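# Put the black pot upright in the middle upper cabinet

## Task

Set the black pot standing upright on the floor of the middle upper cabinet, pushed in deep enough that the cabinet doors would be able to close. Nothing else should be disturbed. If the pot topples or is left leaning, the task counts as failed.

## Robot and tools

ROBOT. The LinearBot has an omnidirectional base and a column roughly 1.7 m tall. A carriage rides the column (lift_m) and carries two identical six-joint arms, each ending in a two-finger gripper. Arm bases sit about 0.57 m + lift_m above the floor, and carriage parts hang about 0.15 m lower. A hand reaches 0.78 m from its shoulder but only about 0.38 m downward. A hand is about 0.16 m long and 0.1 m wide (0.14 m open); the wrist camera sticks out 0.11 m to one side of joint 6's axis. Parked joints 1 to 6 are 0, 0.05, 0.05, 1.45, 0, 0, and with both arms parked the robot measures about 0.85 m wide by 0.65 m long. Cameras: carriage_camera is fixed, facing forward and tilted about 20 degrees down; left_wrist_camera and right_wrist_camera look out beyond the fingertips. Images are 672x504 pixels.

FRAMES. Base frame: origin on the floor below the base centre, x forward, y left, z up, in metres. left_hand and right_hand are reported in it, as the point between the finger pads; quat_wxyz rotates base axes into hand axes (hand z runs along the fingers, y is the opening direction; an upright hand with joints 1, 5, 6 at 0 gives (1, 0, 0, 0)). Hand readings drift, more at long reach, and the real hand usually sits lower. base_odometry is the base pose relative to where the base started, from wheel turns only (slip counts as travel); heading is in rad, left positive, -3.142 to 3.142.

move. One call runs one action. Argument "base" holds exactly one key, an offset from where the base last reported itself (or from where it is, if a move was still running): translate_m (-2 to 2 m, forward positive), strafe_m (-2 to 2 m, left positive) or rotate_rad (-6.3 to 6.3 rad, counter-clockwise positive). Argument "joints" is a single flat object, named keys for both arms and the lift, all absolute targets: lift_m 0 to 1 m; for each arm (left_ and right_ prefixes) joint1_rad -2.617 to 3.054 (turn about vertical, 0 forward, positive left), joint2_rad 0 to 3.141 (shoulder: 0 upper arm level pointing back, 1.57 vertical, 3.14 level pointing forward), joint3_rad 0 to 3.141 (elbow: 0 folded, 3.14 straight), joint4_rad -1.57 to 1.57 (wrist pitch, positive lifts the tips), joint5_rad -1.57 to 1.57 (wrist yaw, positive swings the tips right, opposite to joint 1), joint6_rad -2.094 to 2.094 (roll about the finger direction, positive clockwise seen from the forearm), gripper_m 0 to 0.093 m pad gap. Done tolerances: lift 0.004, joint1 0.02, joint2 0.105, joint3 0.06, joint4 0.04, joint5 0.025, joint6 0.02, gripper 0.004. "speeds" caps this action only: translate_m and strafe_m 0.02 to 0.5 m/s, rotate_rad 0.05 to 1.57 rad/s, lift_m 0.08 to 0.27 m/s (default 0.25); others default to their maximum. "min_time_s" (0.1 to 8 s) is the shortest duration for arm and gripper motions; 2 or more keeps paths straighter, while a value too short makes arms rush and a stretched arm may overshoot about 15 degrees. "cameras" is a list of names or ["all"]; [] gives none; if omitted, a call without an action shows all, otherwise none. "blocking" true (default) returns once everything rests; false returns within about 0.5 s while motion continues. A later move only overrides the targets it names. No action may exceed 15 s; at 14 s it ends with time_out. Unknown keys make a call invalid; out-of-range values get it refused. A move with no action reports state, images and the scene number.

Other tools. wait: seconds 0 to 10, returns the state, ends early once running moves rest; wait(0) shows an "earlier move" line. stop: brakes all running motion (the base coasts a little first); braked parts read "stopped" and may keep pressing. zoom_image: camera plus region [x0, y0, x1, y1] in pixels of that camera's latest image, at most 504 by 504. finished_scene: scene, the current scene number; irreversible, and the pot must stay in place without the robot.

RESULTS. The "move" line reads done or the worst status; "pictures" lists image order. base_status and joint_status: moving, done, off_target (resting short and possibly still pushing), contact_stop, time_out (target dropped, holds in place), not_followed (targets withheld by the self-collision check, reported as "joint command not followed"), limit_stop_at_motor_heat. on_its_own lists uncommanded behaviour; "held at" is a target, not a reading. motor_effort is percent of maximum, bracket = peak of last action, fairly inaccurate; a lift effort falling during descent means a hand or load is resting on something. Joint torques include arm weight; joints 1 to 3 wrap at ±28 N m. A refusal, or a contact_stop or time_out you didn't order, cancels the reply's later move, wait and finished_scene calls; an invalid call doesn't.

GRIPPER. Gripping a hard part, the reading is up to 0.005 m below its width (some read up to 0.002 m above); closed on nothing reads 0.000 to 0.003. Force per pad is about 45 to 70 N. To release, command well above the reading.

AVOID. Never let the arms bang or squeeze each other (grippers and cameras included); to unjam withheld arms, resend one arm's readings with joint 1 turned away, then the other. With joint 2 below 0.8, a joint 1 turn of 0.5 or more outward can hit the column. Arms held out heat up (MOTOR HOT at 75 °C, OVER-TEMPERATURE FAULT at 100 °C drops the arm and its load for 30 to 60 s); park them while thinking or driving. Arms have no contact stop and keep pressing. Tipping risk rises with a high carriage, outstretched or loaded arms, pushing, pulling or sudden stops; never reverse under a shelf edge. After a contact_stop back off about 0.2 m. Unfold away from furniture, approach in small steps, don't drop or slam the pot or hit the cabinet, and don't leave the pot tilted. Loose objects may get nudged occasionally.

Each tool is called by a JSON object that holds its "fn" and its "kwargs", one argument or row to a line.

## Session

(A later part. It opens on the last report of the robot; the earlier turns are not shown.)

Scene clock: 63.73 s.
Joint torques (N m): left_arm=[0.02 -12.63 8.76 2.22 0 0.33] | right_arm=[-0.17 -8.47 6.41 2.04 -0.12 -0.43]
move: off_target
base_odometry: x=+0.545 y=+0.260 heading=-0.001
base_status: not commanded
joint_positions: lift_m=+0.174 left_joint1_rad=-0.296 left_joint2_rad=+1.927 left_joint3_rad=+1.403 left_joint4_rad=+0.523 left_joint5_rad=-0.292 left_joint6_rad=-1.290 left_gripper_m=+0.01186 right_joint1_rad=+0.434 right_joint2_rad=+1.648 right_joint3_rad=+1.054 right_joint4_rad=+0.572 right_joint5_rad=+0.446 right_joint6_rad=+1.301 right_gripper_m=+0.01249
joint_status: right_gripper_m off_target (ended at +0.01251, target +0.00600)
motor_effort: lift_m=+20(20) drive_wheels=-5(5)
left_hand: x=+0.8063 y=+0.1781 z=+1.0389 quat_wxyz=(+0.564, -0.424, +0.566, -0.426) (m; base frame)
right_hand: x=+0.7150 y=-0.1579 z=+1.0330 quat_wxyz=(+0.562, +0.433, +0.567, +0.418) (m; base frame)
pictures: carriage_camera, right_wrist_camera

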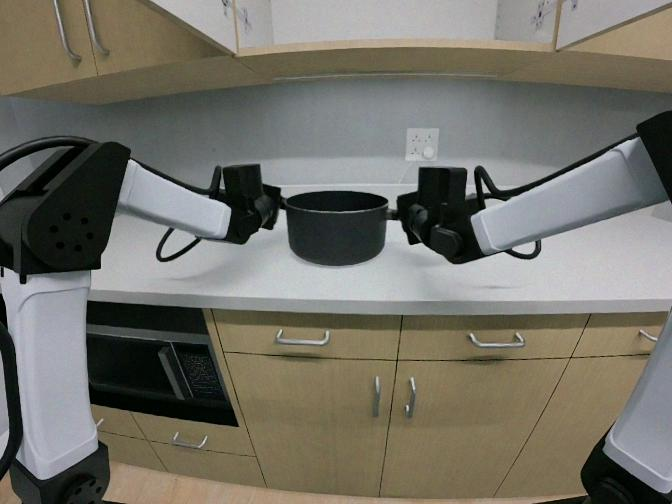

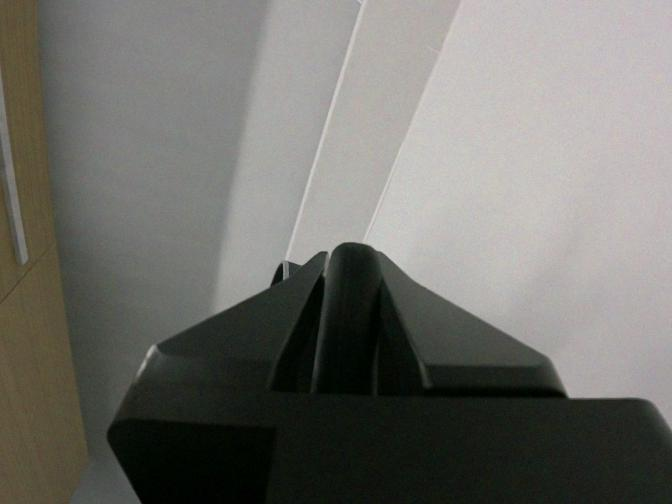

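{"fn": "move", "kwargs": {
  "joints": {"lift_m": 0.22},
  "speeds": {"lift_m": 0.08},
  "cameras": ["carriage_camera"]
}}

Scene clock: 65.03 s.
Joint torques (N m): left_arm=[0.02 -16.01 8.66 3.07 -0.07 0.37] | right_arm=[-0.09 -10.73 7.34 2.99 -0.06 -1.26]
move: done
base_odometry: x=+0.545 y=+0.260 heading=-0.001
base_status: not commanded
joint_positions: lift_m=+0.220 left_joint1_rad=-0.296 left_joint2_rad=+1.958 left_joint3_rad=+1.403 left_joint4_rad=+0.449 left_joint5_rad=-0.285 left_joint6_rad=-1.294 left_gripper_m=+0.01186 right_joint1_rad=+0.433 right_joint2_rad=+1.668 right_joint3_rad=+1.042 right_joint4_rad=+0.486 right_joint5_rad=+0.444 right_joint6_rad=+1.375 right_gripper_m=+0.01226
joint_status: all done
motor_effort: lift_m=+25(28) drive_wheels=+0(4)
left_hand: x=+0.8102 y=+0.1758 z=+1.0486 quat_wxyz=(+0.539, -0.436, +0.600, -0.399) (m; base frame)
right_hand: x=+0.7155 y=-0.1581 z=+1.0427 quat_wxyz=(+0.526, +0.463, +0.591, +0.400) (m; base frame)
pictures: carriage_camera

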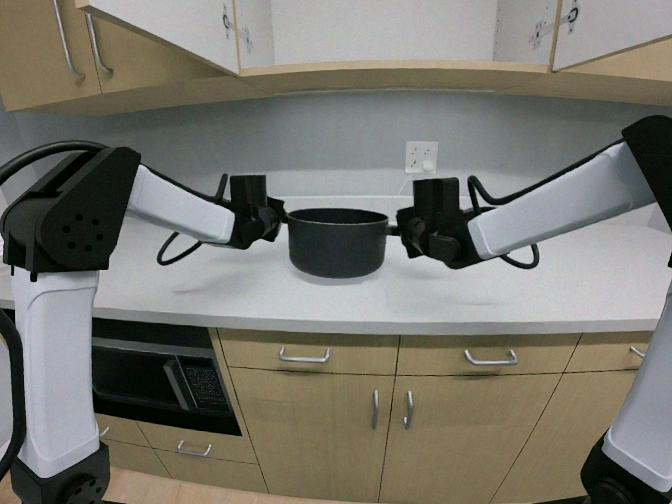

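{"fn": "move", "kwargs": {
  "joints": {"lift_m": 0.3},
  "speeds": {"lift_m": 0.1},
  "cameras": ["all"]
}}

Scene clock: 72.50 s.
Joint torques (N m): left_arm=[-0.03 -17.02 9.22 3.29 -0.12 0.44] | right_arm=[0.03 -11.58 7.73 3.23 0.02 -1.47]
move: done
base_odometry: x=+0.545 y=+0.260 heading=-0.001
base_status: not commanded
joint_positions: lift_m=+0.300 left_joint1_rad=-0.296 left_joint2_rad=+1.968 left_joint3_rad=+1.397 left_joint4_rad=+0.429 left_joint5_rad=-0.284 left_joint6_rad=-1.300 left_gripper_m=+0.01186 right_joint1_rad=+0.431 right_joint2_rad=+1.676 right_joint3_rad=+1.037 right_joint4_rad=+0.464 right_joint5_rad=+0.440 right_joint6_rad=+1.391 right_gripper_m=+0.01226
joint_status: all done
motor_effort: lift_m=+24(29) drive_wheels=-5(5)
left_hand: x=+0.8102 y=+0.1756 z=+1.1150 quat_wxyz=(+0.530, -0.441, +0.611, -0.389) (m; base frame)
right_hand: x=+0.7153 y=-0.1584 z=+1.1114 quat_wxyz=(+0.516, +0.470, +0.599, +0.393) (m; base frame)
pictures: carriage_camera, left_wrist_camera, right_wrist_camera

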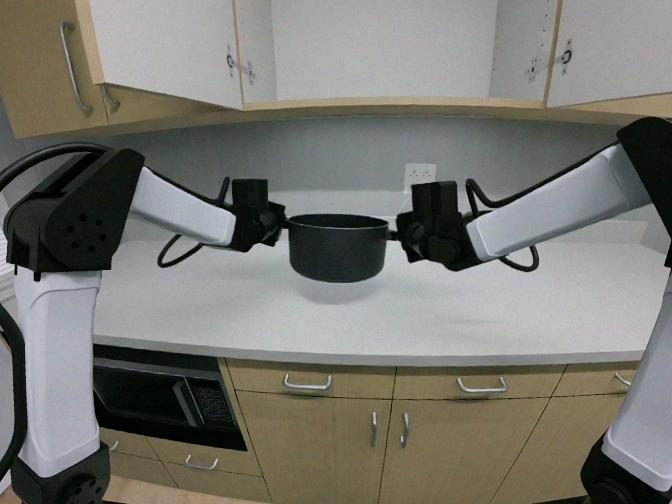

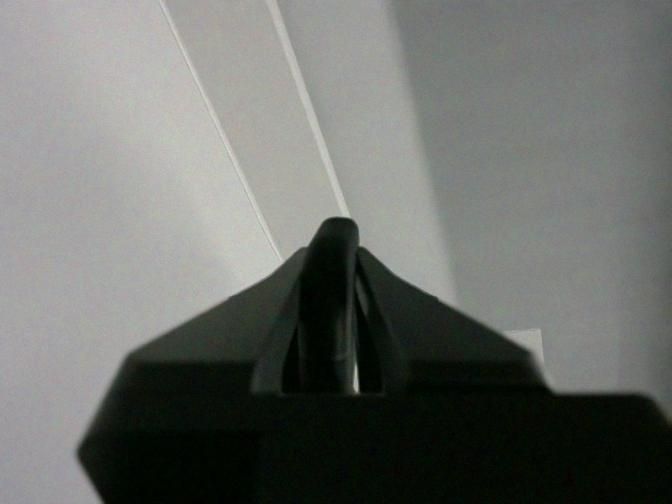

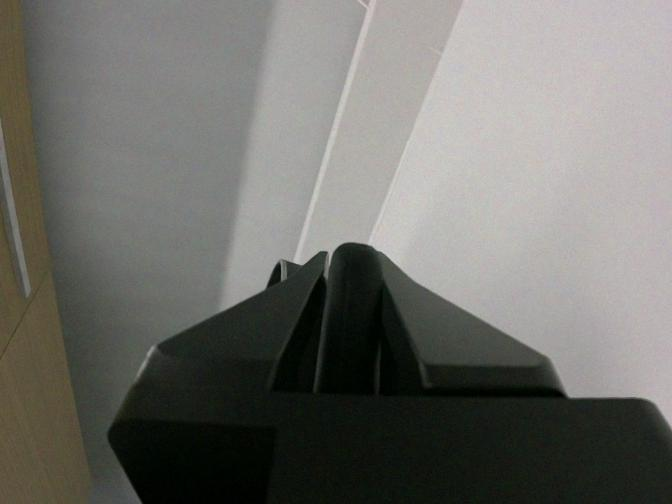

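{"fn": "move", "kwargs": {
  "base": {"translate_m": -0.2},
  "joints": {"lift_m": 0.45},
  "speeds": {"translate_m": 0.12, "lift_m": 0.12}
}}

{"fn": "move", "kwargs": {
  "base": {"strafe_m": -0.14},
  "joints": {"lift_m": 0.6},
  "speeds": {"strafe_m": 0.1, "lift_m": 0.12},
  "cameras": ["all"]
}}

Scene clock: 79.17 s.
Joint torques (N m): left_arm=[-0.08 -18.06 9.43 3.31 -0.13 0.47] | right_arm=[0.25 -12.26 7.71 3.27 0.02 -1.47]
move: done
base_odometry: x=+0.345 y=+0.260 heading=-0.001
base_status: done
joint_positions: lift_m=+0.450 left_joint1_rad=-0.296 left_joint2_rad=+1.976 left_joint3_rad=+1.395 left_joint4_rad=+0.428 left_joint5_rad=-0.282 left_joint6_rad=-1.303 left_gripper_m=+0.01186 right_joint1_rad=+0.429 right_joint2_rad=+1.683 right_joint3_rad=+1.035 right_joint4_rad=+0.461 right_joint5_rad=+0.436 right_joint6_rad=+1.395 right_gripper_m=+0.01226
joint_status: all done
motor_effort: lift_m=+25(29) drive_wheels=-4(12)
left_hand: x=+0.8110 y=+0.1750 z=+1.2590 quat_wxyz=(+0.526, -0.443, +0.614, -0.388) (m; base frame)
right_hand: x=+0.7160 y=-0.1586 z=+1.2565 quat_wxyz=(+0.513, +0.471, +0.602, +0.391) (m; base frame)
pictures: none

Scene clock: 81.37 s.
Joint torques (N m): left_arm=[-0.02 -18 9.81 3.32 -0.12 0.47] | right_arm=[0.55 -12.67 7.97 3.26 0.1 -1.54]
move: done
base_odometry: x=+0.345 y=+0.120 heading=-0.001
base_status: done
joint_positions: lift_m=+0.600 left_joint1_rad=-0.296 left_joint2_rad=+1.976 left_joint3_rad=+1.391 left_joint4_rad=+0.428 left_joint5_rad=-0.283 left_joint6_rad=-1.305 left_gripper_m=+0.01186 right_joint1_rad=+0.426 right_joint2_rad=+1.686 right_joint3_rad=+1.033 right_joint4_rad=+0.460 right_joint5_rad=+0.431 right_joint6_rad=+1.399 right_gripper_m=+0.01226
joint_status: all done
motor_effort: lift_m=+25(30) drive_wheels=-1(8)
left_hand: x=+0.8105 y=+0.1753 z=+1.4071 quat_wxyz=(+0.525, -0.444, +0.615, -0.387) (m; base frame)
right_hand: x=+0.7163 y=-0.1591 z=+1.4040 quat_wxyz=(+0.510, +0.472, +0.603, +0.390) (m; base frame)
pictures: carriage_camera, left_wrist_camera, right_wrist_camera

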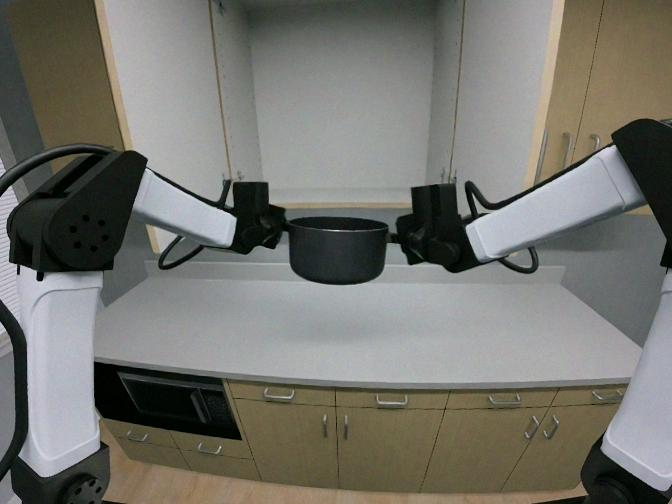

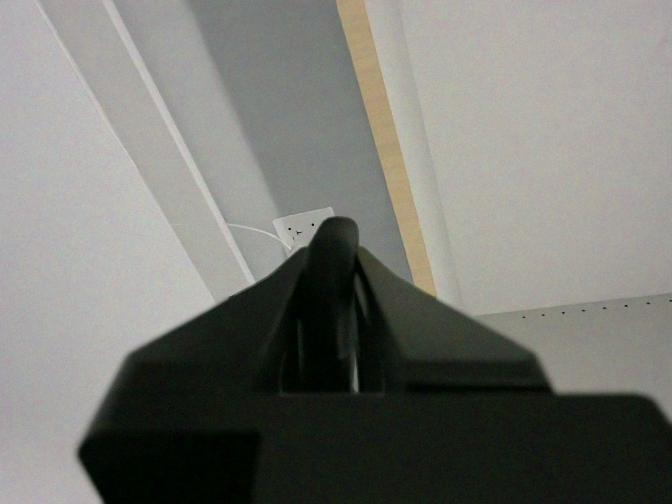

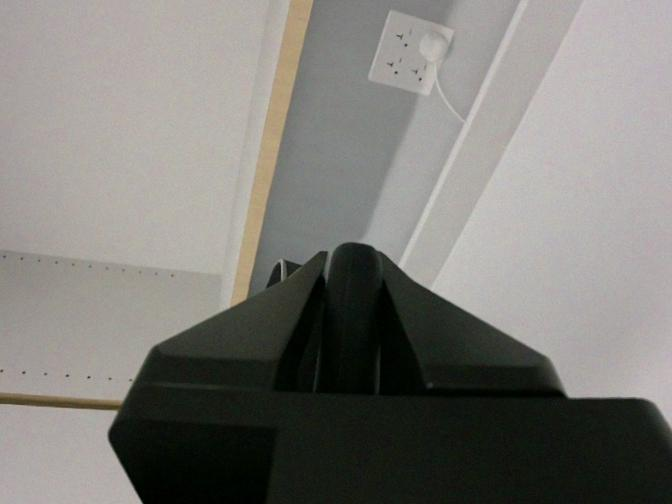

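{"fn": "move", "kwargs": {
  "joints": {"lift_m": 0.81},
  "speeds": {"lift_m": 0.12},
  "cameras": ["all"]
}}

Scene clock: 84.70 s.
Joint torques (N m): left_arm=[-0.08 -18.35 9.74 3.29 -0.13 0.49] | right_arm=[0.53 -12.6 8.14 3.25 0.1 -1.54]
move: done
base_odometry: x=+0.345 y=+0.120 heading=-0.001
base_status: not commanded
joint_positions: lift_m=+0.810 left_joint1_rad=-0.296 left_joint2_rad=+1.979 left_joint3_rad=+1.391 left_joint4_rad=+0.429 left_joint5_rad=-0.283 left_joint6_rad=-1.306 left_gripper_m=+0.01186 right_joint1_rad=+0.426 right_joint2_rad=+1.686 right_joint3_rad=+1.031 right_joint4_rad=+0.461 right_joint5_rad=+0.430 right_joint6_rad=+1.398 right_gripper_m=+0.01226
joint_status: all done
motor_effort: lift_m=+25(30) drive_wheels=-3(4)
left_hand: x=+0.8108 y=+0.1752 z=+1.6159 quat_wxyz=(+0.524, -0.445, +0.615, -0.386) (m; base frame)
right_hand: x=+0.7162 y=-0.1591 z=+1.6136 quat_wxyz=(+0.510, +0.472, +0.603, +0.390) (m; base frame)
pictures: carriage_camera, left_wrist_camera, right_wrist_camera

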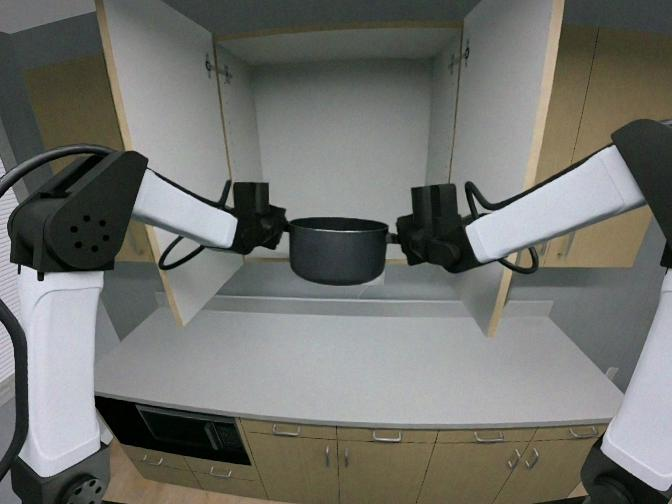

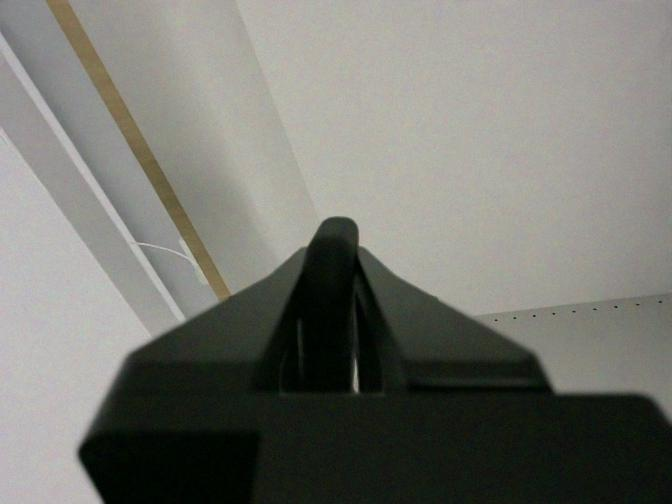

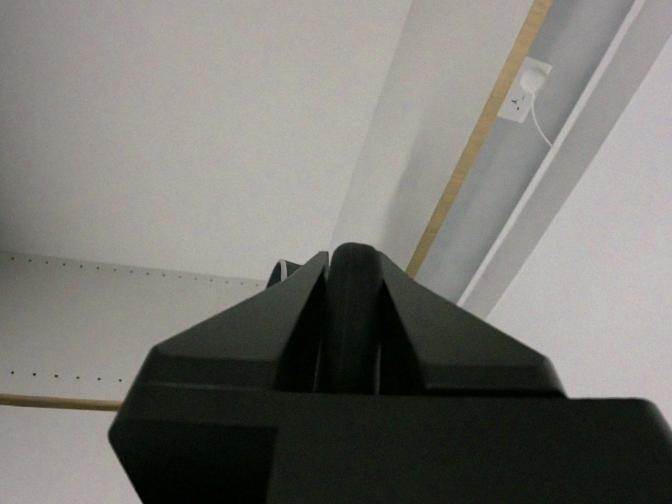

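{"fn": "zoom_image", "kwargs": {
  "camera": "carriage_camera",
  "region": [200, 200, 480, 320]
}}

Scaled by 1.800 from the camera's 672x504 image, which has a finer 960x720 frame.

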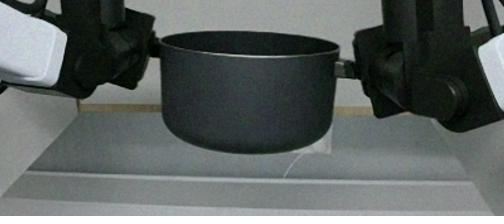

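{"fn": "move", "kwargs": {
  "base": {"translate_m": 0.28},
  "speeds": {"translate_m": 0.12},
  "cameras": ["all"]
}}

Scene clock: 90.60 s.
Joint torques (N m): left_arm=[-0.01 -18.29 9.74 3.32 -0.12 0.5] | right_arm=[0.49 -12.56 8.1 3.26 0.11 -1.56]
move: done
base_odometry: x=+0.625 y=+0.119 heading=-0.002
base_status: done
joint_positions: lift_m=+0.810 left_joint1_rad=-0.296 left_joint2_rad=+1.979 left_joint3_rad=+1.391 left_joint4_rad=+0.428 left_joint5_rad=-0.283 left_joint6_rad=-1.306 left_gripper_m=+0.01186 right_joint1_rad=+0.426 right_joint2_rad=+1.686 right_joint3_rad=+1.031 right_joint4_rad=+0.460 right_joint5_rad=+0.430 right_joint6_rad=+1.398 right_gripper_m=+0.01226
joint_status: not commanded
motor_effort: lift_m=+25(25) drive_wheels=+2(12)
left_hand: x=+0.8107 y=+0.1752 z=+1.6156 quat_wxyz=(+0.524, -0.445, +0.615, -0.386) (m; base frame)
right_hand: x=+0.7161 y=-0.1591 z=+1.6133 quat_wxyz=(+0.510, +0.472, +0.604, +0.390) (m; base frame)
pictures: carriage_camera, left_wrist_camera, right_wrist_camera

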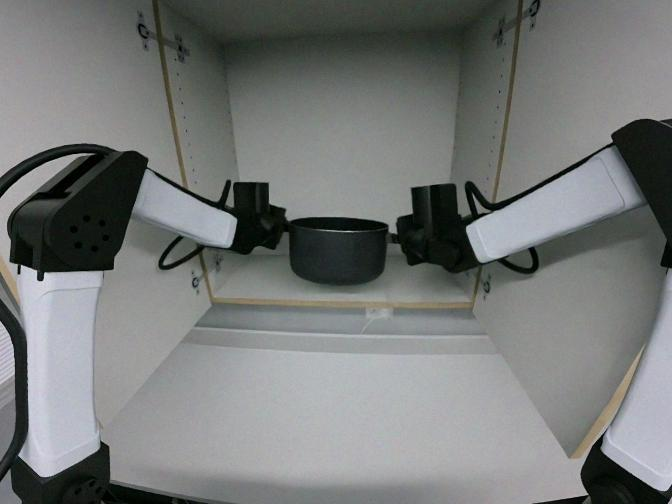

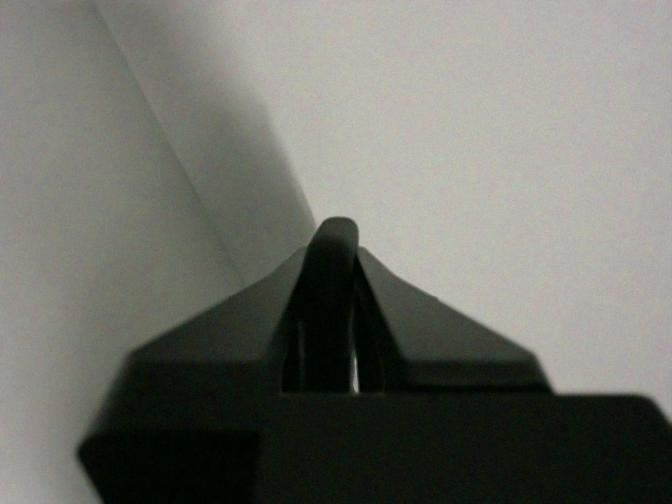

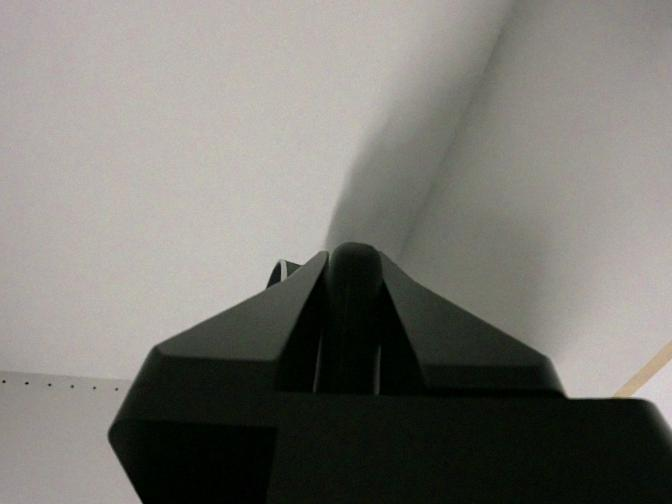

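{"fn": "move", "kwargs": {
  "joints": {"left_joint4_rad": 0.68, "right_joint4_rad": 0.755},
  "min_time_s": 2,
  "cameras": ["carriage_camera"]
}}

{"fn": "zoom_image", "kwargs": {
  "camera": "carriage_camera",
  "region": [190, 180, 490, 330]
}}

Scene clock: 95.57 s.
Joint torques (N m): left_arm=[-0.05 -18.24 9.76 3.8 -0.1 0.45] | right_arm=[0.49 -12.55 8.02 3.81 0 -0.91]
move: off_target
base_odometry: x=+0.625 y=+0.119 heading=-0.002
base_status: not commanded
joint_positions: lift_m=+0.810 left_joint1_rad=-0.296 left_joint2_rad=+1.979 left_joint3_rad=+1.391 left_joint4_rad=+0.553 left_joint5_rad=-0.283 left_joint6_rad=-1.299 left_gripper_m=+0.01186 right_joint1_rad=+0.426 right_joint2_rad=+1.686 right_joint3_rad=+1.031 right_joint4_rad=+0.582 right_joint5_rad=+0.436 right_joint6_rad=+1.342 right_gripper_m=+0.01222
joint_status: left_joint4_rad off_target (ended at +0.553, target +0.680); right_joint4_rad off_target (ended at +0.582, target +0.755)
motor_effort: lift_m=+25(25) drive_wheels=+1(3)
left_hand: x=+0.8135 y=+0.1743 z=+1.6457 quat_wxyz=(+0.553, -0.428, +0.577, -0.422) (m; base frame)
right_hand: x=+0.7195 y=-0.1586 z=+1.6414 quat_wxyz=(+0.544, +0.448, +0.576, +0.414) (m; base frame)
pictures: carriage_camera

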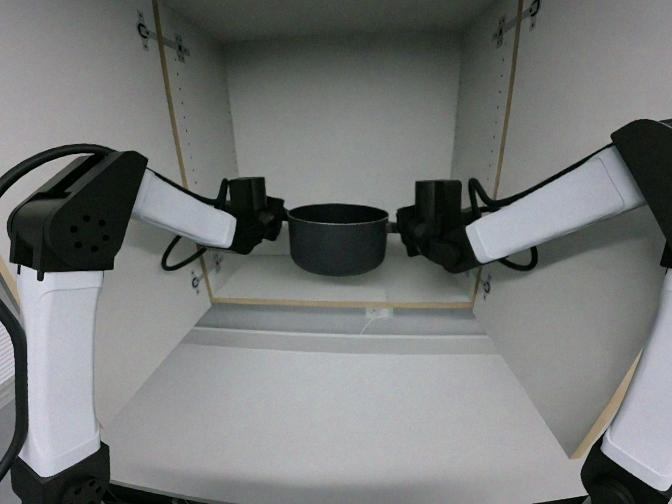

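Scaled by 1.680 from the camera's 672x504 image, which has a finer 960x720 frame.

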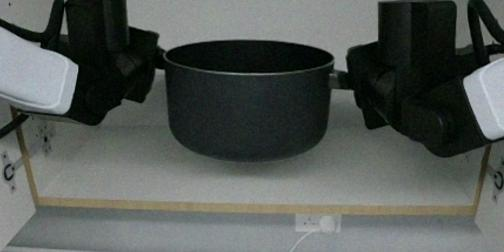

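{"fn": "move", "kwargs": {
  "base": {"translate_m": 0.085},
  "speeds": {"translate_m": 0.1},
  "cameras": ["all"]
}}

{"fn": "zoom_image", "kwargs": {
  "camera": "carriage_camera",
  "region": [190, 180, 490, 340]
}}

Scene clock: 99.00 s.
Joint torques (N m): left_arm=[-0.39 -18.55 10.03 3.61 -0.13 0.41] | right_arm=[0.39 -13.18 8.34 3.57 0.03 -0.95]
move: contact_stop
base_odometry: x=+0.696 y=+0.119 heading=-0.007
base_status: translate_m contact_stop (by the wheels' count: +0.071 of +0.085)
joint_positions: lift_m=+0.810 left_joint1_rad=-0.292 left_joint2_rad=+1.982 left_joint3_rad=+1.387 left_joint4_rad=+0.570 left_joint5_rad=-0.280 left_joint6_rad=-1.297 left_gripper_m=+0.01186 right_joint1_rad=+0.427 right_joint2_rad=+1.692 right_joint3_rad=+1.028 right_joint4_rad=+0.603 right_joint5_rad=+0.432 right_joint6_rad=+1.348 right_gripper_m=+0.01177
joint_status: not commanded
motor_effort: lift_m=+24(25) drive_wheels=+16(82)
left_hand: x=+0.8143 y=+0.1760 z=+1.6460 quat_wxyz=(+0.556, -0.427, +0.574, -0.423) (m; base frame)
right_hand: x=+0.7203 y=-0.1571 z=+1.6415 quat_wxyz=(+0.544, +0.448, +0.572, +0.420) (m; base frame)
pictures: carriage_camera, left_wrist_camera, right_wrist_camera

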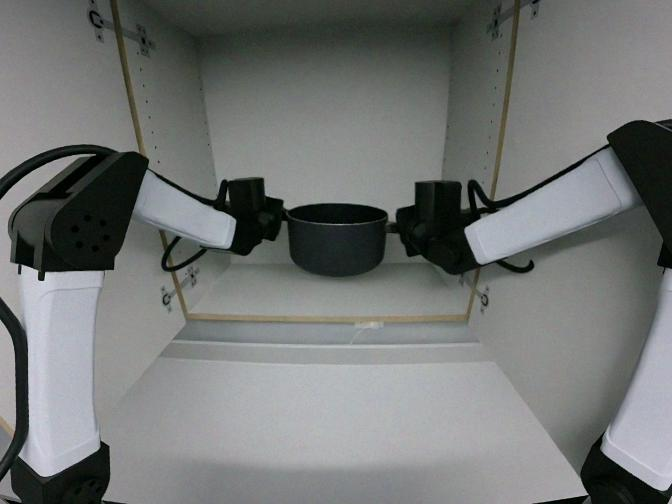

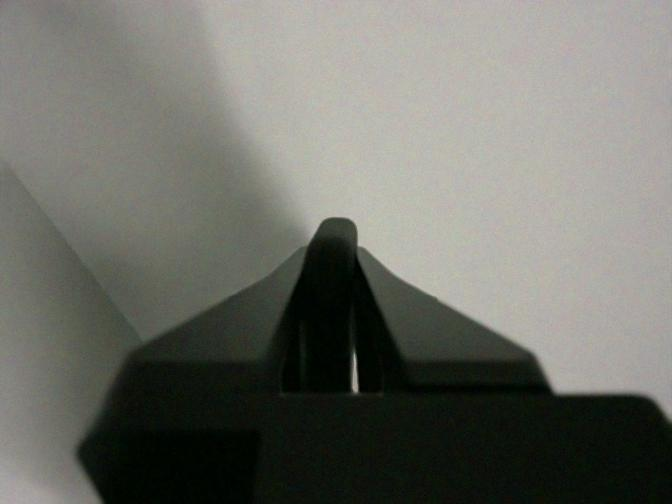

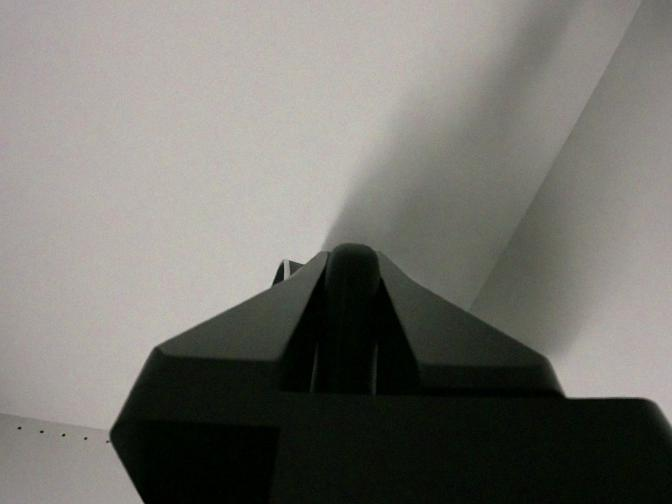

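Scaled by 1.680 from the camera's 672x504 image, which has a finer 960x720 frame.

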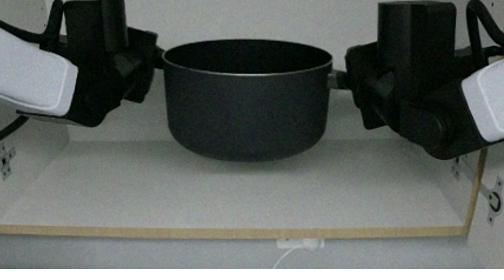

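{"fn": "move", "kwargs": {
  "base": {"translate_m": -0.025},
  "speeds": {"translate_m": 0.06}
}}

{"fn": "move", "kwargs": {
  "joints": {"left_joint1_rad": -0.259, "left_joint2_rad": 2.126, "left_joint3_rad": 1.73, "left_joint4_rad": 0.574, "left_joint5_rad": -0.259, "right_joint1_rad": 0.373, "right_joint2_rad": 1.83, "right_joint3_rad": 1.277, "right_joint4_rad": 0.712, "right_joint5_rad": 0.373},
  "min_time_s": 3,
  "cameras": ["carriage_camera"]
}}

{"fn": "zoom_image", "kwargs": {
  "camera": "carriage_camera",
  "region": [190, 180, 490, 340]
}}

Scene clock: 104.63 s.
Joint torques (N m): left_arm=[-0.34 -18.61 9.99 3.58 -0.13 0.4] | right_arm=[0.39 -13.16 8.21 3.57 0.02 -0.98]
move: done
base_odometry: x=+0.671 y=+0.119 heading=-0.008
base_status: done
joint_positions: lift_m=+0.810 left_joint1_rad=-0.292 left_joint2_rad=+1.982 left_joint3_rad=+1.387 left_joint4_rad=+0.571 left_joint5_rad=-0.279 left_joint6_rad=-1.297 left_gripper_m=+0.01186 right_joint1_rad=+0.427 right_joint2_rad=+1.692 right_joint3_rad=+1.028 right_joint4_rad=+0.603 right_joint5_rad=+0.432 right_joint6_rad=+1.348 right_gripper_m=+0.01176
joint_status: not commanded
motor_effort: lift_m=+24(24) drive_wheels=-7(14)
left_hand: x=+0.8143 y=+0.1758 z=+1.6463 quat_wxyz=(+0.556, -0.426, +0.574, -0.424) (m; base frame)
right_hand: x=+0.7203 y=-0.1572 z=+1.6417 quat_wxyz=(+0.544, +0.448, +0.572, +0.420) (m; base frame)
pictures: none

Scene clock: 107.93 s.
Joint torques (N m): left_arm=[0.51 -18.88 13.42 3.5 -0.11 0.36] | right_arm=[-0.1 -13.35 11.92 3.38 -0.14 -1.03]
move: off_target
base_odometry: x=+0.671 y=+0.119 heading=-0.008
base_status: not commanded
joint_positions: lift_m=+0.810 left_joint1_rad=-0.265 left_joint2_rad=+2.166 left_joint3_rad=+1.658 left_joint4_rad=+0.474 left_joint5_rad=-0.246 left_joint6_rad=-1.293 left_gripper_m=+0.01186 right_joint1_rad=+0.372 right_joint2_rad=+1.857 right_joint3_rad=+1.205 right_joint4_rad=+0.579 right_joint5_rad=+0.387 right_joint6_rad=+1.354 right_gripper_m=+0.01176
joint_status: left_joint3_rad off_target (ended at +1.657, target +1.730); left_joint4_rad off_target (ended at +0.474, target +0.574); right_joint3_rad off_target (ended at +1.205, target +1.277); right_joint4_rad off_target (ended at +0.579, target +0.712); the others done
motor_effort: lift_m=+24(24) drive_wheels=-7(8)
left_hand: x=+0.8649 y=+0.1731 z=+1.6407 quat_wxyz=(+0.553, -0.425, +0.580, -0.422) (m; base frame)
right_hand: x=+0.7684 y=-0.1609 z=+1.6331 quat_wxyz=(+0.542, +0.454, +0.572, +0.416) (m; base frame)
pictures: carriage_camera

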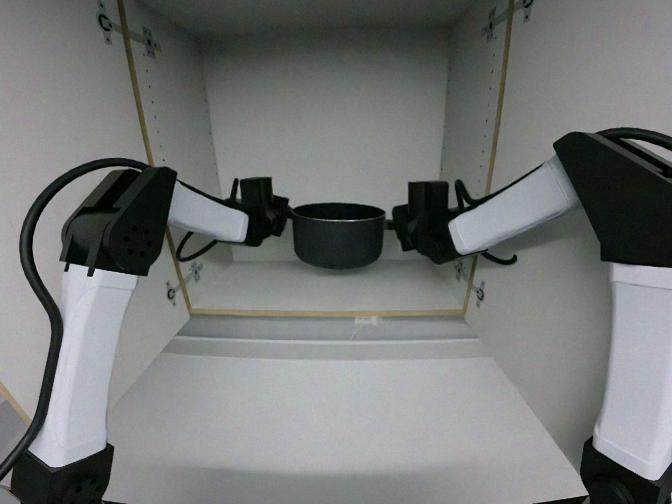

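Scaled by 1.680 from the camera's 672x504 image, which has a finer 960x720 frame.

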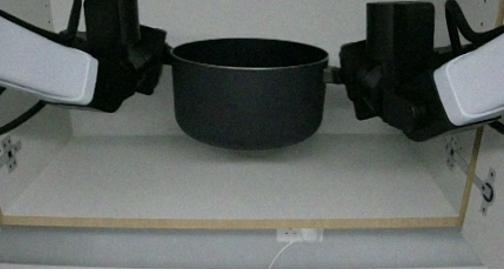

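{"fn": "move", "kwargs": {
  "joints": {"lift_m": 0.775},
  "speeds": {"lift_m": 0.08},
  "cameras": ["carriage_camera"]
}}

{"fn": "zoom_image", "kwargs": {
  "camera": "carriage_camera",
  "region": [190, 180, 490, 340]
}}

Scene clock: 109.37 s.
Joint torques (N m): left_arm=[0.46 -19.93 12.63 3.63 -0.12 0.34] | right_arm=[-0.01 -14.17 11.29 3.53 -0.13 -1.08]
move: done
base_odometry: x=+0.671 y=+0.119 heading=-0.008
base_status: not commanded
joint_positions: lift_m=+0.775 left_joint1_rad=-0.265 left_joint2_rad=+2.176 left_joint3_rad=+1.666 left_joint4_rad=+0.461 left_joint5_rad=-0.245 left_joint6_rad=-1.292 left_gripper_m=+0.01186 right_joint1_rad=+0.372 right_joint2_rad=+1.864 right_joint3_rad=+1.213 right_joint4_rad=+0.566 right_joint5_rad=+0.387 right_joint6_rad=+1.357 right_gripper_m=+0.01176
joint_status: all done
motor_effort: lift_m=+22(23) drive_wheels=-7(8)
left_hand: x=+0.8668 y=+0.1726 z=+1.6008 quat_wxyz=(+0.549, -0.427, +0.584, -0.418) (m; base frame)
right_hand: x=+0.7700 y=-0.1604 z=+1.5947 quat_wxyz=(+0.539, +0.456, +0.575, +0.413) (m; base frame)
pictures: carriage_camera

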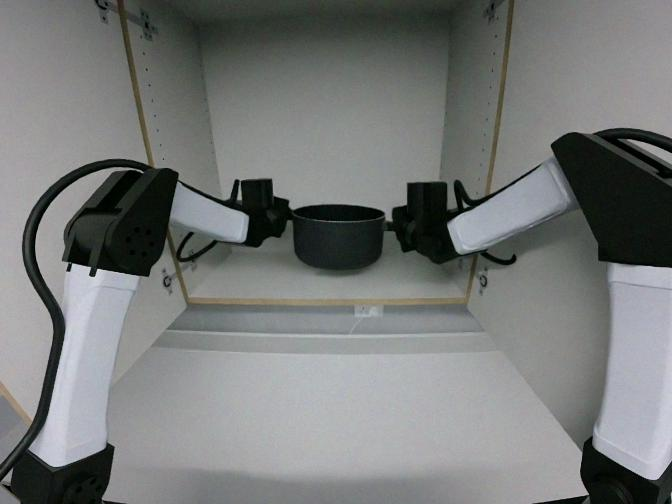

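Scaled by 1.680 from the camera's 672x504 image, which has a finer 960x720 frame.

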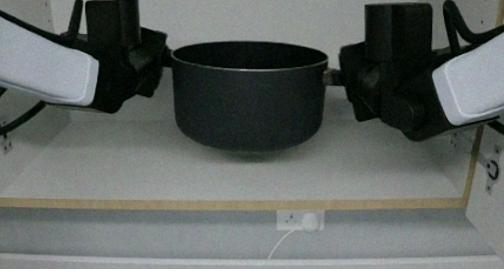

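{"fn": "move", "kwargs": {
  "joints": {"lift_m": 0.755},
  "speeds": {"lift_m": 0.08},
  "cameras": ["carriage_camera"]
}}

{"fn": "zoom_image", "kwargs": {
  "camera": "carriage_camera",
  "region": [190, 180, 490, 340]
}}

Scene clock: 113.87 s.
Joint torques (N m): left_arm=[0.46 -20.27 12.33 3.68 -0.12 0.35] | right_arm=[-0.1 -14.5 11.07 3.54 -0.11 -1.09]
move: done
base_odometry: x=+0.671 y=+0.119 heading=-0.008
base_status: not commanded
joint_positions: lift_m=+0.755 left_joint1_rad=-0.264 left_joint2_rad=+2.179 left_joint3_rad=+1.670 left_joint4_rad=+0.459 left_joint5_rad=-0.244 left_joint6_rad=-1.292 left_gripper_m=+0.01186 right_joint1_rad=+0.372 right_joint2_rad=+1.866 right_joint3_rad=+1.215 right_joint4_rad=+0.564 right_joint5_rad=+0.387 right_joint6_rad=+1.359 right_gripper_m=+0.01176
joint_status: all done
motor_effort: lift_m=+23(23) drive_wheels=-6(8)
left_hand: x=+0.8674 y=+0.1725 z=+1.5800 quat_wxyz=(+0.549, -0.427, +0.585, -0.417) (m; base frame)
right_hand: x=+0.7705 y=-0.1602 z=+1.5740 quat_wxyz=(+0.538, +0.457, +0.575, +0.413) (m; base frame)
pictures: carriage_camera

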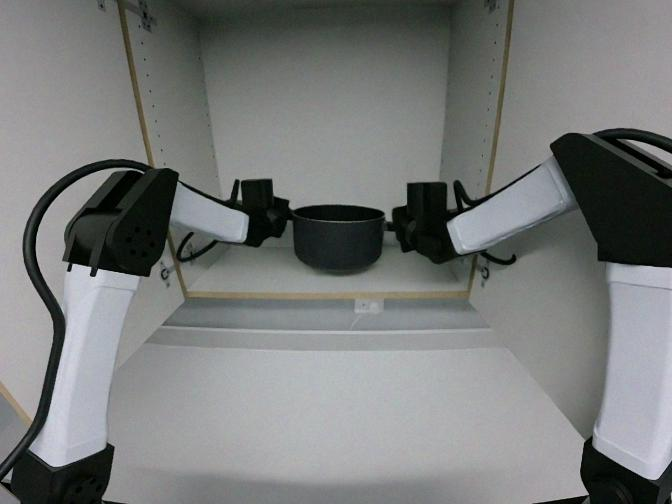

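Scaled by 1.680 from the camera's 672x504 image, which has a finer 960x720 frame.

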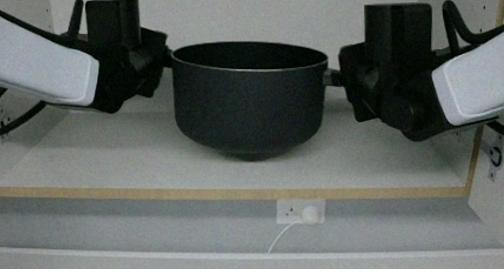

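{"fn": "move", "kwargs": {
  "joints": {"lift_m": 0.74},
  "speeds": {"lift_m": 0.08},
  "cameras": ["carriage_camera"]
}}

{"fn": "zoom_image", "kwargs": {
  "camera": "carriage_camera",
  "region": [190, 180, 490, 340]
}}

Scene clock: 115.20 s.
Joint torques (N m): left_arm=[0.42 -20.71 12.18 3.68 -0.13 0.35] | right_arm=[0.02 -14.79 11.04 3.53 -0.12 -1.12]
move: done
base_odometry: x=+0.671 y=+0.119 heading=-0.008
base_status: not commanded
joint_positions: lift_m=+0.740 left_joint1_rad=-0.264 left_joint2_rad=+2.183 left_joint3_rad=+1.671 left_joint4_rad=+0.459 left_joint5_rad=-0.244 left_joint6_rad=-1.293 left_gripper_m=+0.01186 right_joint1_rad=+0.372 right_joint2_rad=+1.870 right_joint3_rad=+1.216 right_joint4_rad=+0.565 right_joint5_rad=+0.387 right_joint6_rad=+1.361 right_gripper_m=+0.01176
joint_status: all done
motor_effort: lift_m=+23(24) drive_wheels=-7(8)
left_hand: x=+0.8681 y=+0.1723 z=+1.5633 quat_wxyz=(+0.548, -0.427, +0.586, -0.417) (m; base frame)
right_hand: x=+0.7711 y=-0.1602 z=+1.5574 quat_wxyz=(+0.537, +0.458, +0.576, +0.413) (m; base frame)
pictures: carriage_camera

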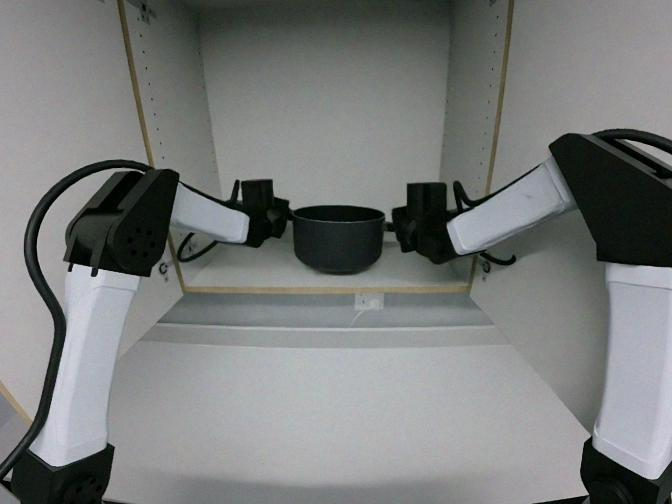

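Scaled by 1.680 from the camera's 672x504 image, which has a finer 960x720 frame.

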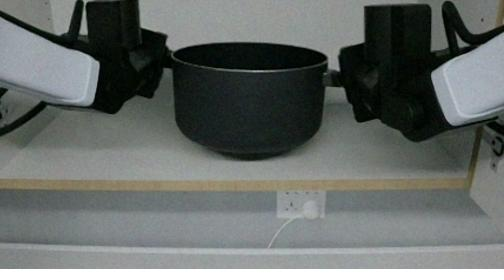

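{"fn": "move", "kwargs": {
  "joints": {"lift_m": 0.73},
  "speeds": {"lift_m": 0.08},
  "cameras": ["carriage_camera"]
}}

{"fn": "zoom_image", "kwargs": {
  "camera": "carriage_camera",
  "region": [190, 180, 490, 340]
}}

Scene clock: 116.53 s.
Joint torques (N m): left_arm=[0.35 -21.05 12.12 3.65 -0.14 0.35] | right_arm=[0.05 -15.15 10.96 3.54 -0.13 -1.11]
move: done
base_odometry: x=+0.671 y=+0.119 heading=-0.008
base_status: not commanded
joint_positions: lift_m=+0.730 left_joint1_rad=-0.264 left_joint2_rad=+2.186 left_joint3_rad=+1.672 left_joint4_rad=+0.461 left_joint5_rad=-0.243 left_joint6_rad=-1.294 left_gripper_m=+0.01186 right_joint1_rad=+0.371 right_joint2_rad=+1.872 right_joint3_rad=+1.216 right_joint4_rad=+0.565 right_joint5_rad=+0.387 right_joint6_rad=+1.361 right_gripper_m=+0.01176
joint_status: all done
motor_effort: lift_m=+22(23) drive_wheels=-7(8)
left_hand: x=+0.8686 y=+0.1723 z=+1.5523 quat_wxyz=(+0.548, -0.427, +0.586, -0.417) (m; base frame)
right_hand: x=+0.7714 y=-0.1603 z=+1.5466 quat_wxyz=(+0.537, +0.458, +0.576, +0.412) (m; base frame)
pictures: carriage_camera

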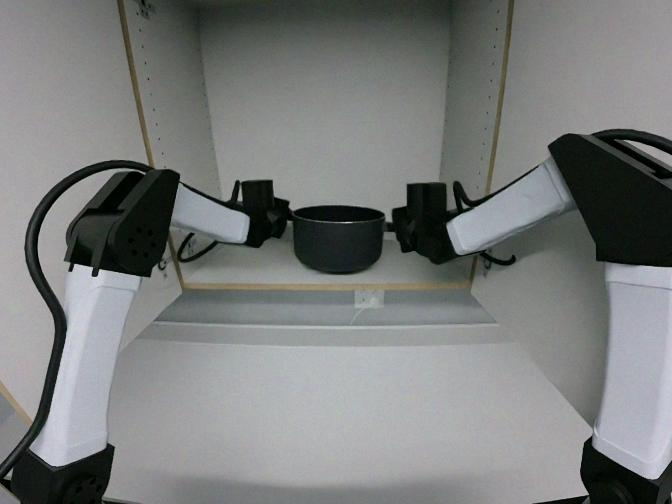

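Scaled by 1.680 from the camera's 672x504 image, which has a finer 960x720 frame.

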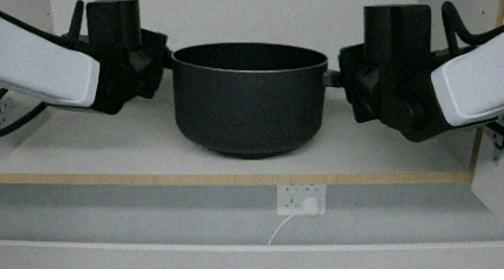

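{"fn": "move", "kwargs": {
  "joints": {"lift_m": 0.72},
  "speeds": {"lift_m": 0.08},
  "cameras": ["carriage_camera"]
}}

{"fn": "zoom_image", "kwargs": {
  "camera": "carriage_camera",
  "region": [190, 180, 490, 340]
}}

Scene clock: 118.20 s.
Joint torques (N m): left_arm=[0.35 -21.24 11.96 3.64 -0.14 0.36] | right_arm=[0.06 -15.19 11 3.58 -0.14 -1.08]
move: done
base_odometry: x=+0.671 y=+0.119 heading=-0.008
base_status: not commanded
joint_positions: lift_m=+0.720 left_joint1_rad=-0.264 left_joint2_rad=+2.188 left_joint3_rad=+1.673 left_joint4_rad=+0.461 left_joint5_rad=-0.242 left_joint6_rad=-1.294 left_gripper_m=+0.01186 right_joint1_rad=+0.370 right_joint2_rad=+1.873 right_joint3_rad=+1.216 right_joint4_rad=+0.565 right_joint5_rad=+0.387 right_joint6_rad=+1.361 right_gripper_m=+0.01175
joint_status: all done
motor_effort: lift_m=+22(23) drive_wheels=-7(8)
left_hand: x=+0.8689 y=+0.1721 z=+1.5414 quat_wxyz=(+0.548, -0.427, +0.586, -0.417) (m; base frame)
right_hand: x=+0.7717 y=-0.1606 z=+1.5359 quat_wxyz=(+0.537, +0.459, +0.576, +0.412) (m; base frame)
pictures: carriage_camera

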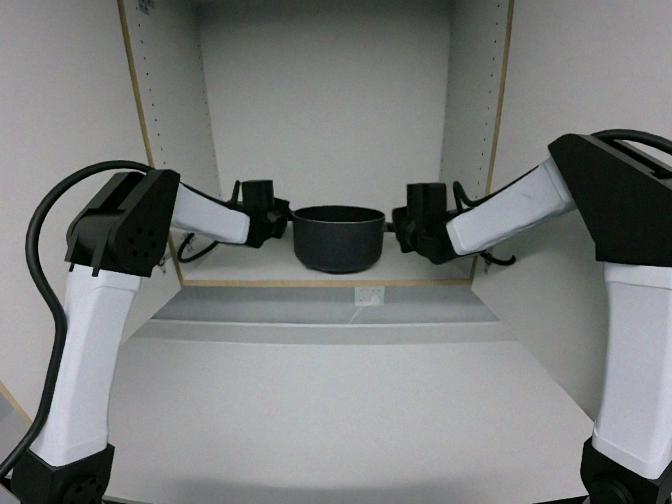

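Scaled by 1.680 from the camera's 672x504 image, which has a finer 960x720 frame.

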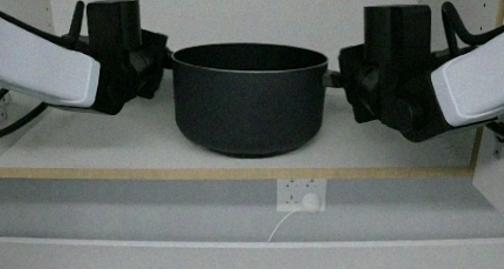

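{"fn": "move", "kwargs": {
  "joints": {"lift_m": 0.735, "left_joint1_rad": -0.239, "left_joint2_rad": 2.246, "left_joint3_rad": 1.913, "left_joint4_rad": 0.569, "left_joint5_rad": -0.239, "right_joint1_rad": 0.337, "right_joint2_rad": 1.938, "right_joint3_rad": 1.411, "right_joint4_rad": 0.756, "right_joint5_rad": 0.337},
  "min_time_s": 2.5,
  "cameras": ["carriage_camera"]
}}

{"fn": "zoom_image", "kwargs": {
  "camera": "carriage_camera",
  "region": [190, 180, 490, 340]
}}

Scene clock: 122.47 s.
Joint torques (N m): left_arm=[0.53 -20.3 13.61 3.68 -0.02 0.33] | right_arm=[-0.32 -14.8 12.1 3.75 -0.11 -0.93]
move: off_target
base_odometry: x=+0.671 y=+0.119 heading=-0.008
base_status: not commanded
joint_positions: lift_m=+0.735 left_joint1_rad=-0.246 left_joint2_rad=+2.289 left_joint3_rad=+1.840 left_joint4_rad=+0.453 left_joint5_rad=-0.234 left_joint6_rad=-1.291 left_gripper_m=+0.01171 right_joint1_rad=+0.339 right_joint2_rad=+1.968 right_joint3_rad=+1.336 right_joint4_rad=+0.591 right_joint5_rad=+0.349 right_joint6_rad=+1.344 right_gripper_m=+0.01175
joint_status: left_joint3_rad off_target (ended at +1.840, target +1.913); left_joint4_rad off_target (ended at +0.453, target +0.569); right_joint3_rad off_target (ended at +1.336, target +1.411); right_joint4_rad off_target (ended at +0.591, target +0.756); the others done
motor_effort: lift_m=+25(30) drive_wheels=-7(8)
left_hand: x=+0.8958 y=+0.1763 z=+1.5694 quat_wxyz=(+0.563, -0.422, +0.566, -0.430) (m; base frame)
right_hand: x=+0.8013 y=-0.1624 z=+1.5596 quat_wxyz=(+0.548, +0.448, +0.565, +0.425) (m; base frame)
pictures: carriage_camera

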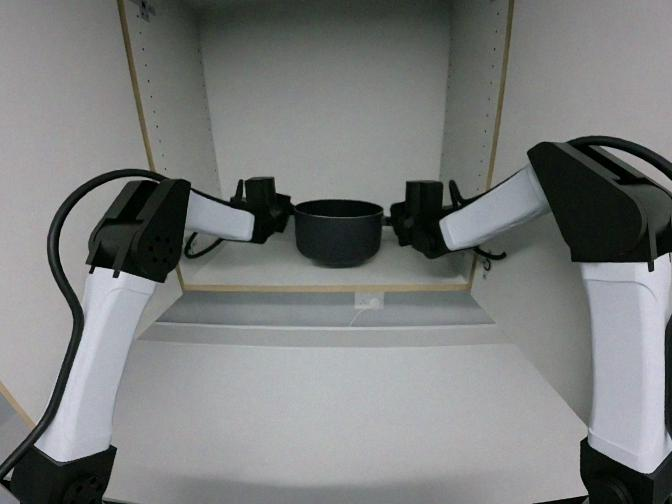

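Scaled by 1.680 from the camera's 672x504 image, which has a finer 960x720 frame.

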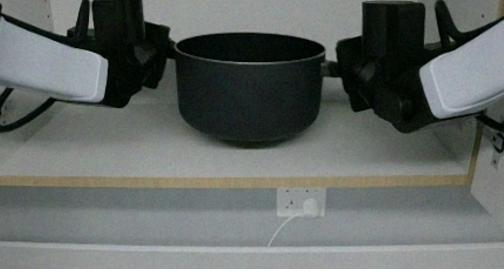

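{"fn": "move", "kwargs": {
  "joints": {"lift_m": 0.708},
  "speeds": {"lift_m": 0.08}
}}

{"fn": "move", "kwargs": {
  "joints": {"lift_m": 0.7},
  "speeds": {"lift_m": 0.08},
  "cameras": ["carriage_camera"]
}}

{"fn": "zoom_image", "kwargs": {
  "camera": "carriage_camera",
  "region": [190, 180, 490, 340]
}}

Scene clock: 124.20 s.
Joint torques (N m): left_arm=[0.55 -21.38 12.77 3.74 -0.04 0.32] | right_arm=[-0.4 -15.77 11.62 3.71 -0.11 -0.88]
move: done
MOTOR HOT: joint 2 (shoulder) of the left arm reports 75 °C; the controller stops that arm at 100 °C. To cool a motor, set the load down, stop pushing, or move to a pose that needs little force.
base_odometry: x=+0.671 y=+0.119 heading=-0.008
base_status: not commanded
joint_positions: lift_m=+0.708 left_joint1_rad=-0.246 left_joint2_rad=+2.299 left_joint3_rad=+1.849 left_joint4_rad=+0.449 left_joint5_rad=-0.232 left_joint6_rad=-1.289 left_gripper_m=+0.01170 right_joint1_rad=+0.339 right_joint2_rad=+1.977 right_joint3_rad=+1.342 right_joint4_rad=+0.595 right_joint5_rad=+0.349 right_joint6_rad=+1.339 right_gripper_m=+0.01175
joint_status: all done
motor_effort: lift_m=+22(22) drive_wheels=-6(8)
left_hand: x=+0.8976 y=+0.1756 z=+1.5403 quat_wxyz=(+0.562, -0.421, +0.568, -0.429) (m; base frame)
right_hand: x=+0.8032 y=-0.1619 z=+1.5318 quat_wxyz=(+0.549, +0.446, +0.565, +0.424) (m; base frame)
pictures: none

Scene clock: 124.70 s.
Joint torques (N m): left_arm=[0.55 -21.6 12.51 3.69 -0.09 0.29] | right_arm=[-0.21 -16.06 11.52 3.65 -0.11 -0.85]
move: done
MOTOR HOT: still on. Joint 2 (shoulder) of the left arm reports 75 °C.
base_odometry: x=+0.671 y=+0.119 heading=-0.008
base_status: not commanded
joint_positions: lift_m=+0.700 left_joint1_rad=-0.246 left_joint2_rad=+2.302 left_joint3_rad=+1.852 left_joint4_rad=+0.451 left_joint5_rad=-0.230 left_joint6_rad=-1.289 left_gripper_m=+0.01170 right_joint1_rad=+0.338 right_joint2_rad=+1.979 right_joint3_rad=+1.344 right_joint4_rad=+0.597 right_joint5_rad=+0.348 right_joint6_rad=+1.339 right_gripper_m=+0.01173
joint_status: all done
motor_effort: lift_m=+22(23) drive_wheels=-7(8)
left_hand: x=+0.8981 y=+0.1750 z=+1.5323 quat_wxyz=(+0.562, -0.420, +0.568, -0.430) (m; base frame)
right_hand: x=+0.8036 y=-0.1619 z=+1.5241 quat_wxyz=(+0.549, +0.446, +0.565, +0.425) (m; base frame)
pictures: carriage_camera

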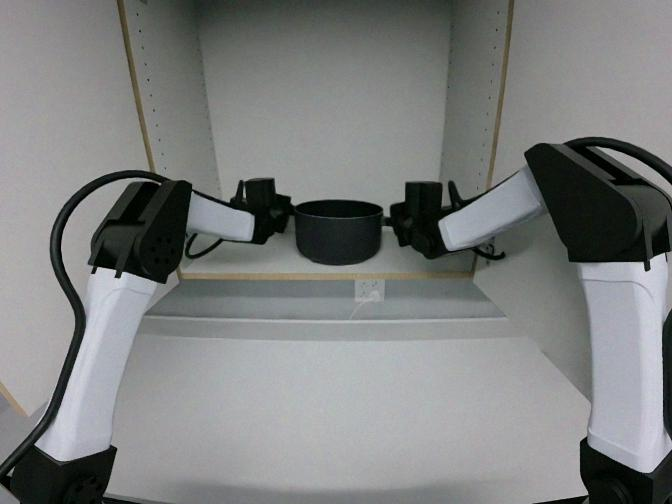

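Scaled by 1.680 from the camera's 672x504 image, which has a finer 960x720 frame.

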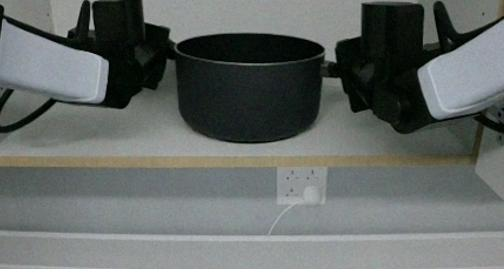

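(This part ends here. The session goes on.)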